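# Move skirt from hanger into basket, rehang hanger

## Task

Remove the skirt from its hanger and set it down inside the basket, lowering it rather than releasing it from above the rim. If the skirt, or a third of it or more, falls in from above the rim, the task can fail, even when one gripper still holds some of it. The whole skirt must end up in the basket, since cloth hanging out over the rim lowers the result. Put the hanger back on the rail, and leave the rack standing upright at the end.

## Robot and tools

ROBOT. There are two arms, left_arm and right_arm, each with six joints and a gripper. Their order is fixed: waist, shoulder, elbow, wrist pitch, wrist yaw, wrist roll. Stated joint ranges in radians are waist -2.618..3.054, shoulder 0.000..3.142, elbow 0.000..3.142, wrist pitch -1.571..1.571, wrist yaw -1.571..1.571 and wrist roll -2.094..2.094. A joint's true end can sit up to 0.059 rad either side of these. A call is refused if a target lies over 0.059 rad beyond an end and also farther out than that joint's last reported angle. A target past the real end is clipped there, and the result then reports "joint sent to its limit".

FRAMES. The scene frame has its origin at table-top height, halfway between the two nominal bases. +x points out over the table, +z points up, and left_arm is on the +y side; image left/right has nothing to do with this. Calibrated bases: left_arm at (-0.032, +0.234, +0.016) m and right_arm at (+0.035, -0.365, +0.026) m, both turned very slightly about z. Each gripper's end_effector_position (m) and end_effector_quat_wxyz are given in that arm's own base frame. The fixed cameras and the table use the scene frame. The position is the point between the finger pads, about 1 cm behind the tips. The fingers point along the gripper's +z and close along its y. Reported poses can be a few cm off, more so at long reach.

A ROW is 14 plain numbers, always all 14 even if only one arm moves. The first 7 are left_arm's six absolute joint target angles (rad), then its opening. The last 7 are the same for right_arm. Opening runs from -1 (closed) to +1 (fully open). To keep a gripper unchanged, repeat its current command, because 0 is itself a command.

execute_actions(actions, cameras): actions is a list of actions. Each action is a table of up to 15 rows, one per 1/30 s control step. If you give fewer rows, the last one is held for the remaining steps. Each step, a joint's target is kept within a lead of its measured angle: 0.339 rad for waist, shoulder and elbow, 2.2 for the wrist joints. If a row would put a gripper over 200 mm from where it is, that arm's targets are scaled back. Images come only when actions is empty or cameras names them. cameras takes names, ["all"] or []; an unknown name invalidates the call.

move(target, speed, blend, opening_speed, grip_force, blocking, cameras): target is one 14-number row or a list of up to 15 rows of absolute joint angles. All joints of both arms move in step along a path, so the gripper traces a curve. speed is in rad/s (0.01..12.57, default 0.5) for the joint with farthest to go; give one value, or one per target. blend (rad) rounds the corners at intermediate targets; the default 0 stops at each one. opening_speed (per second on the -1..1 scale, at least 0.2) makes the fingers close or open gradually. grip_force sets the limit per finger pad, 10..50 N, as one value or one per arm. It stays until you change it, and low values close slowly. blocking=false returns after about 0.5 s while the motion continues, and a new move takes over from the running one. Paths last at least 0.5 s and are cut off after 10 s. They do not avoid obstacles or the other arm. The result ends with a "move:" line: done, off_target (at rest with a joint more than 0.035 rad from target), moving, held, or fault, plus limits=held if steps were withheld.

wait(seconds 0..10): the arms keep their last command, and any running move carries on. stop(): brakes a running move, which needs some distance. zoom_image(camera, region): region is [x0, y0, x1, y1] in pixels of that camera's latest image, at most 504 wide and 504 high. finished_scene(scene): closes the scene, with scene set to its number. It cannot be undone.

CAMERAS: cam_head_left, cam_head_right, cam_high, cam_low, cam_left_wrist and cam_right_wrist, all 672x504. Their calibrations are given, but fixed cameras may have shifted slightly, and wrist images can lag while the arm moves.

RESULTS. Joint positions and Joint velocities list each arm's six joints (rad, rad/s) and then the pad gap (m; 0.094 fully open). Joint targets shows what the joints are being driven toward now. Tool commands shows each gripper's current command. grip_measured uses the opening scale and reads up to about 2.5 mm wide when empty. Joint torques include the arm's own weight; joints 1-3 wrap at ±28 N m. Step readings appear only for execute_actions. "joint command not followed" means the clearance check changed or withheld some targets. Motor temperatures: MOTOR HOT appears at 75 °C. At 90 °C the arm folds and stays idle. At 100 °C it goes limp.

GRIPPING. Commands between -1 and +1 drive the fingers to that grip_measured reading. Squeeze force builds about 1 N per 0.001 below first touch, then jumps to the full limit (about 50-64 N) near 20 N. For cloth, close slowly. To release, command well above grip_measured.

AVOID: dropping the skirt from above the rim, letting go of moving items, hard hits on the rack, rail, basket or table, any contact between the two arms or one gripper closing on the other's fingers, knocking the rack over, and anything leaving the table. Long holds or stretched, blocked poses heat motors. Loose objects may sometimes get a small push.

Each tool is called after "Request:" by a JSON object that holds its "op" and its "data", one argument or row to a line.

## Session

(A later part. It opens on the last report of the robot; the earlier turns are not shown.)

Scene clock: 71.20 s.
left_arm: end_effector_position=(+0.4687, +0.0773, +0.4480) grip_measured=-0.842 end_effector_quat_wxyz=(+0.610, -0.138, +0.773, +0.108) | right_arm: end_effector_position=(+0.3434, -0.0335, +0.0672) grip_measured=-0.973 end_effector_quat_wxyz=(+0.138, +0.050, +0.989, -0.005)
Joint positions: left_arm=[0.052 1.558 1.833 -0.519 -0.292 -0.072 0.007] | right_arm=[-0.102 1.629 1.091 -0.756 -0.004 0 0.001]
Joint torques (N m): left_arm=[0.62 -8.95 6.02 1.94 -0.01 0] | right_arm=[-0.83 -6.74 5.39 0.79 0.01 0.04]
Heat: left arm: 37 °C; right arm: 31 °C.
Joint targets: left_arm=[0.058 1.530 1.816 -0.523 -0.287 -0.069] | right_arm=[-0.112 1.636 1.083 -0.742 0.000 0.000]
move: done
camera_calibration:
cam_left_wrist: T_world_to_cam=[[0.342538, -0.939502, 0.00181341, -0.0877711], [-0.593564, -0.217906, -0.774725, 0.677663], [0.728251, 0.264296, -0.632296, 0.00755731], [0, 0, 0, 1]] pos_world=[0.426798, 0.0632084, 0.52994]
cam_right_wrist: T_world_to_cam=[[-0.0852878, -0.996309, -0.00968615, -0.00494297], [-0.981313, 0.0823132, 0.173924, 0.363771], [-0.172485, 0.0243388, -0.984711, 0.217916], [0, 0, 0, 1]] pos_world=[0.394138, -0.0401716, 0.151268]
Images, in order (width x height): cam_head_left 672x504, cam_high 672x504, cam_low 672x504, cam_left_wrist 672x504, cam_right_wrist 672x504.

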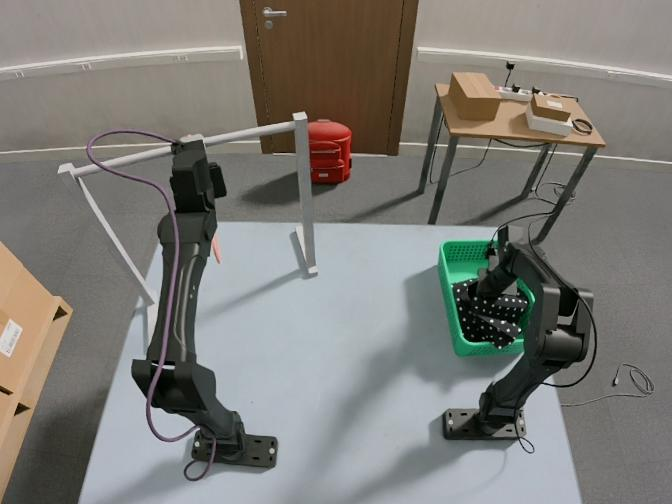

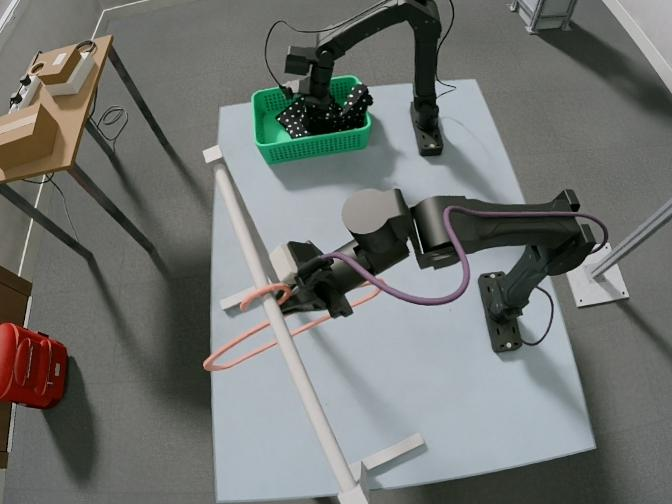

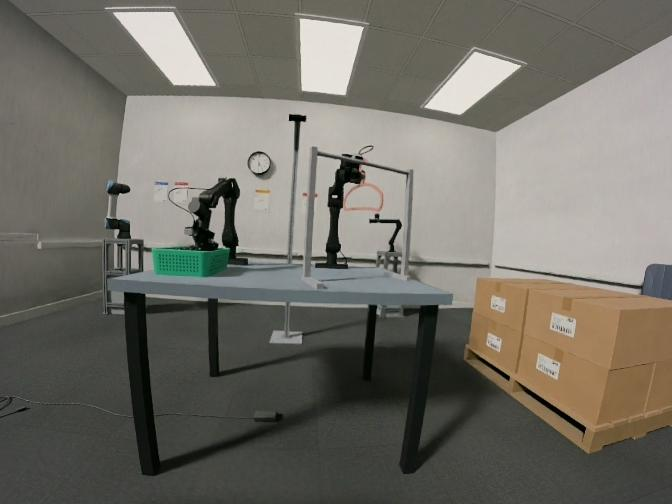

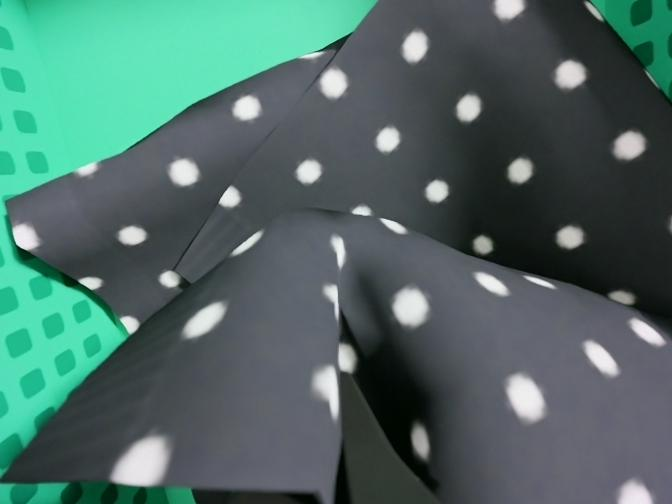

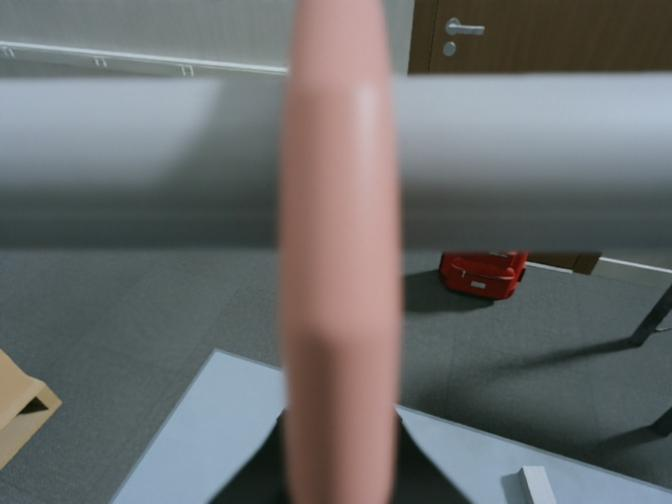

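Request:
{"op": "move", "data": {
  "target": [
    [0.058, 1.53, 1.816, -0.523, -0.287, -0.069, 0.7, -0.112, 1.636, 1.083, -0.742, 0.0, 0.0, 0.1],
    [-0.044, 1.31, 1.625, -0.56, -0.388, -0.09, 0.7, -0.112, 1.429, 1.365, -1.03, 0.0, 0.0, 0.1],
    [-0.346, 1.042, 1.51, -0.78, -0.678, -0.19, 0.7, -0.112, 1.459, 1.90, -1.315, 0.0, 0.0, 0.1]
  ],
  "speed": [0.3,0.3,0.5],
  "blend": [0,0.05,0],
  "opening_speed": 1.0,
  "cameras": ["all"]
}}

Request:
{"op": "zoom_image", "data": {
  "camera": "cam_head_left",
  "region": [420, 220, 580, 380]
}}

Request:
{"op": "zoom_image", "data": {
  "camera": "cam_high",
  "region": [230, 60, 400, 180]
}}

Scene clock: 82.70 s.
left_arm: end_effector_position=(+0.3036, +0.0118, +0.4506) grip_measured=+0.698 end_effector_quat_wxyz=(+0.611, -0.135, +0.773, +0.108) | right_arm: end_effector_position=(+0.3470, -0.0338, +0.3409) grip_measured=+0.098 end_effector_quat_wxyz=(+0.335, +0.047, +0.941, -0.015)
Joint positions: left_arm=[-0.34 1.051 1.525 -0.772 -0.665 -0.185 0.08] | right_arm=[-0.102 1.459 1.877 -1.304 -0.004 0 0.052]
Joint torques (N m): left_arm=[-0.57 -2.11 5.33 1.77 -0.25 -0.11] | right_arm=[-0.62 -5.18 7.69 1.23 0 0.03]
Heat: left arm: 38 °C; right arm: 32 °C.
Joint targets: left_arm=[-0.346 1.042 1.510 -0.780 -0.678 -0.190] | right_arm=[-0.112 1.459 1.900 -1.315 0.000 0.000]
move: done
camera_calibration:
cam_left_wrist: T_world_to_cam=[[0.336954, -0.94152, -0.0014174, -0.0895508], [-0.595042, -0.211788, -0.775288, 0.567982], [0.729648, 0.26208, -0.631607, 0.146014], [0, 0, 0, 1]] pos_world=[0.261609, -0.00228921, 0.532446]
cam_right_wrist: T_world_to_cam=[[-0.082824, -0.996561, -0.00236011, -0.0057326], [-0.969789, 0.0811438, -0.230053, 0.453261], [0.229453, -0.0167651, -0.973175, 0.343335], [0, 0, 0, 1]] pos_world=[0.360314, -0.0367362, 0.438385]

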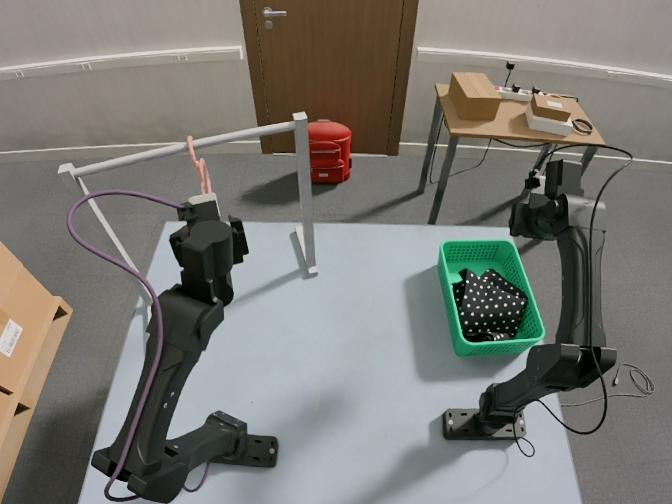

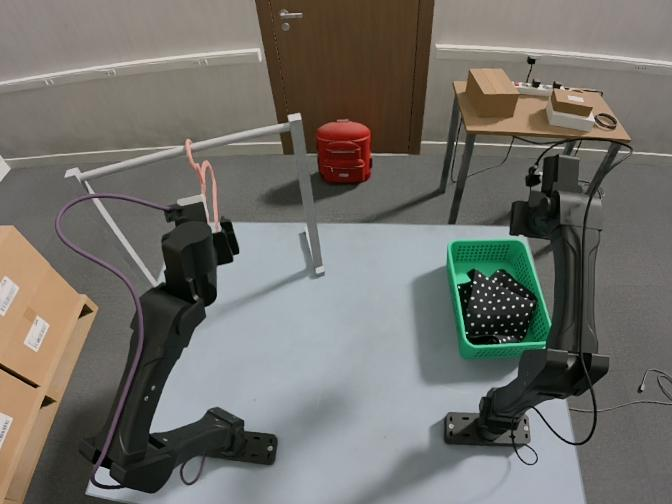

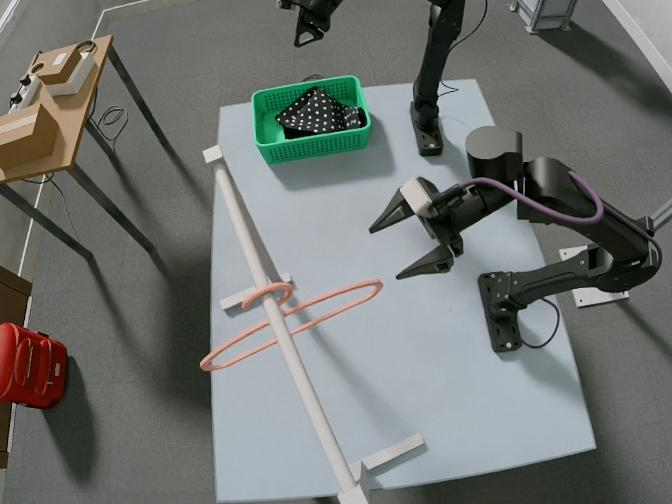

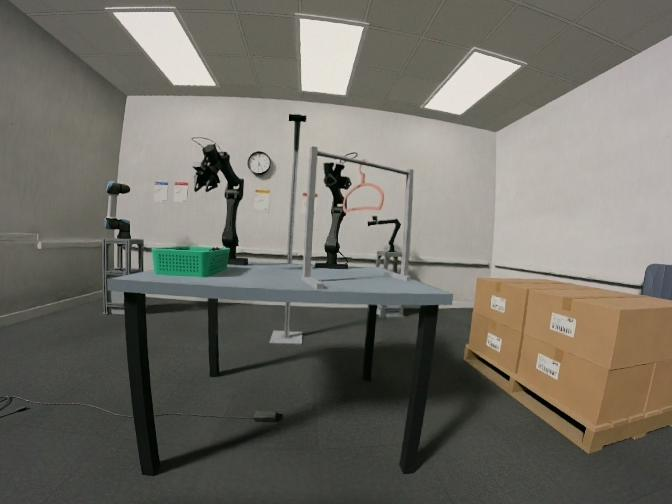

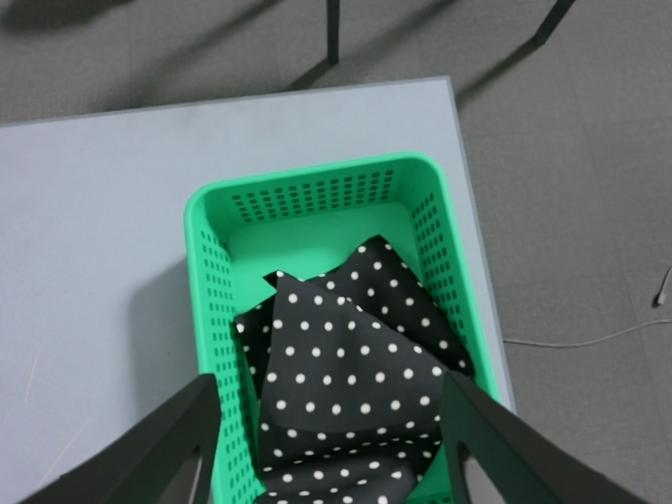

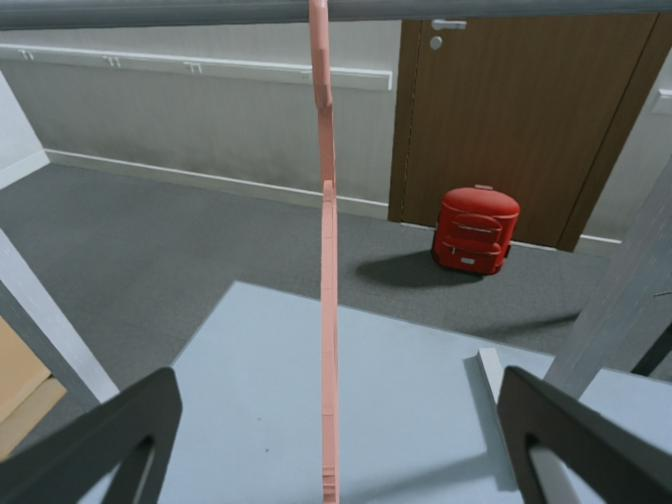

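Scaled by 3.150.

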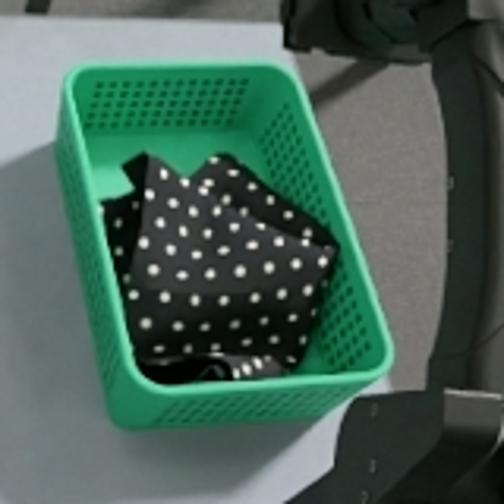

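Scaled by 2.965.

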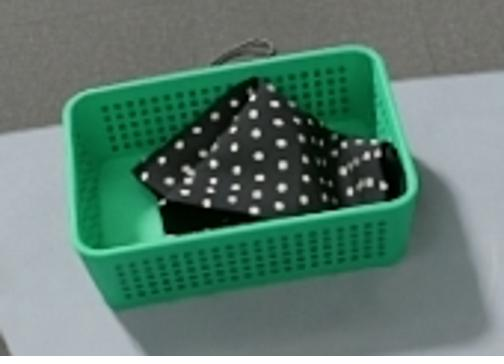

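Request:
{"op": "finished_scene", "data": {
  "scene": 2
}}

The scene is finished: the task was done.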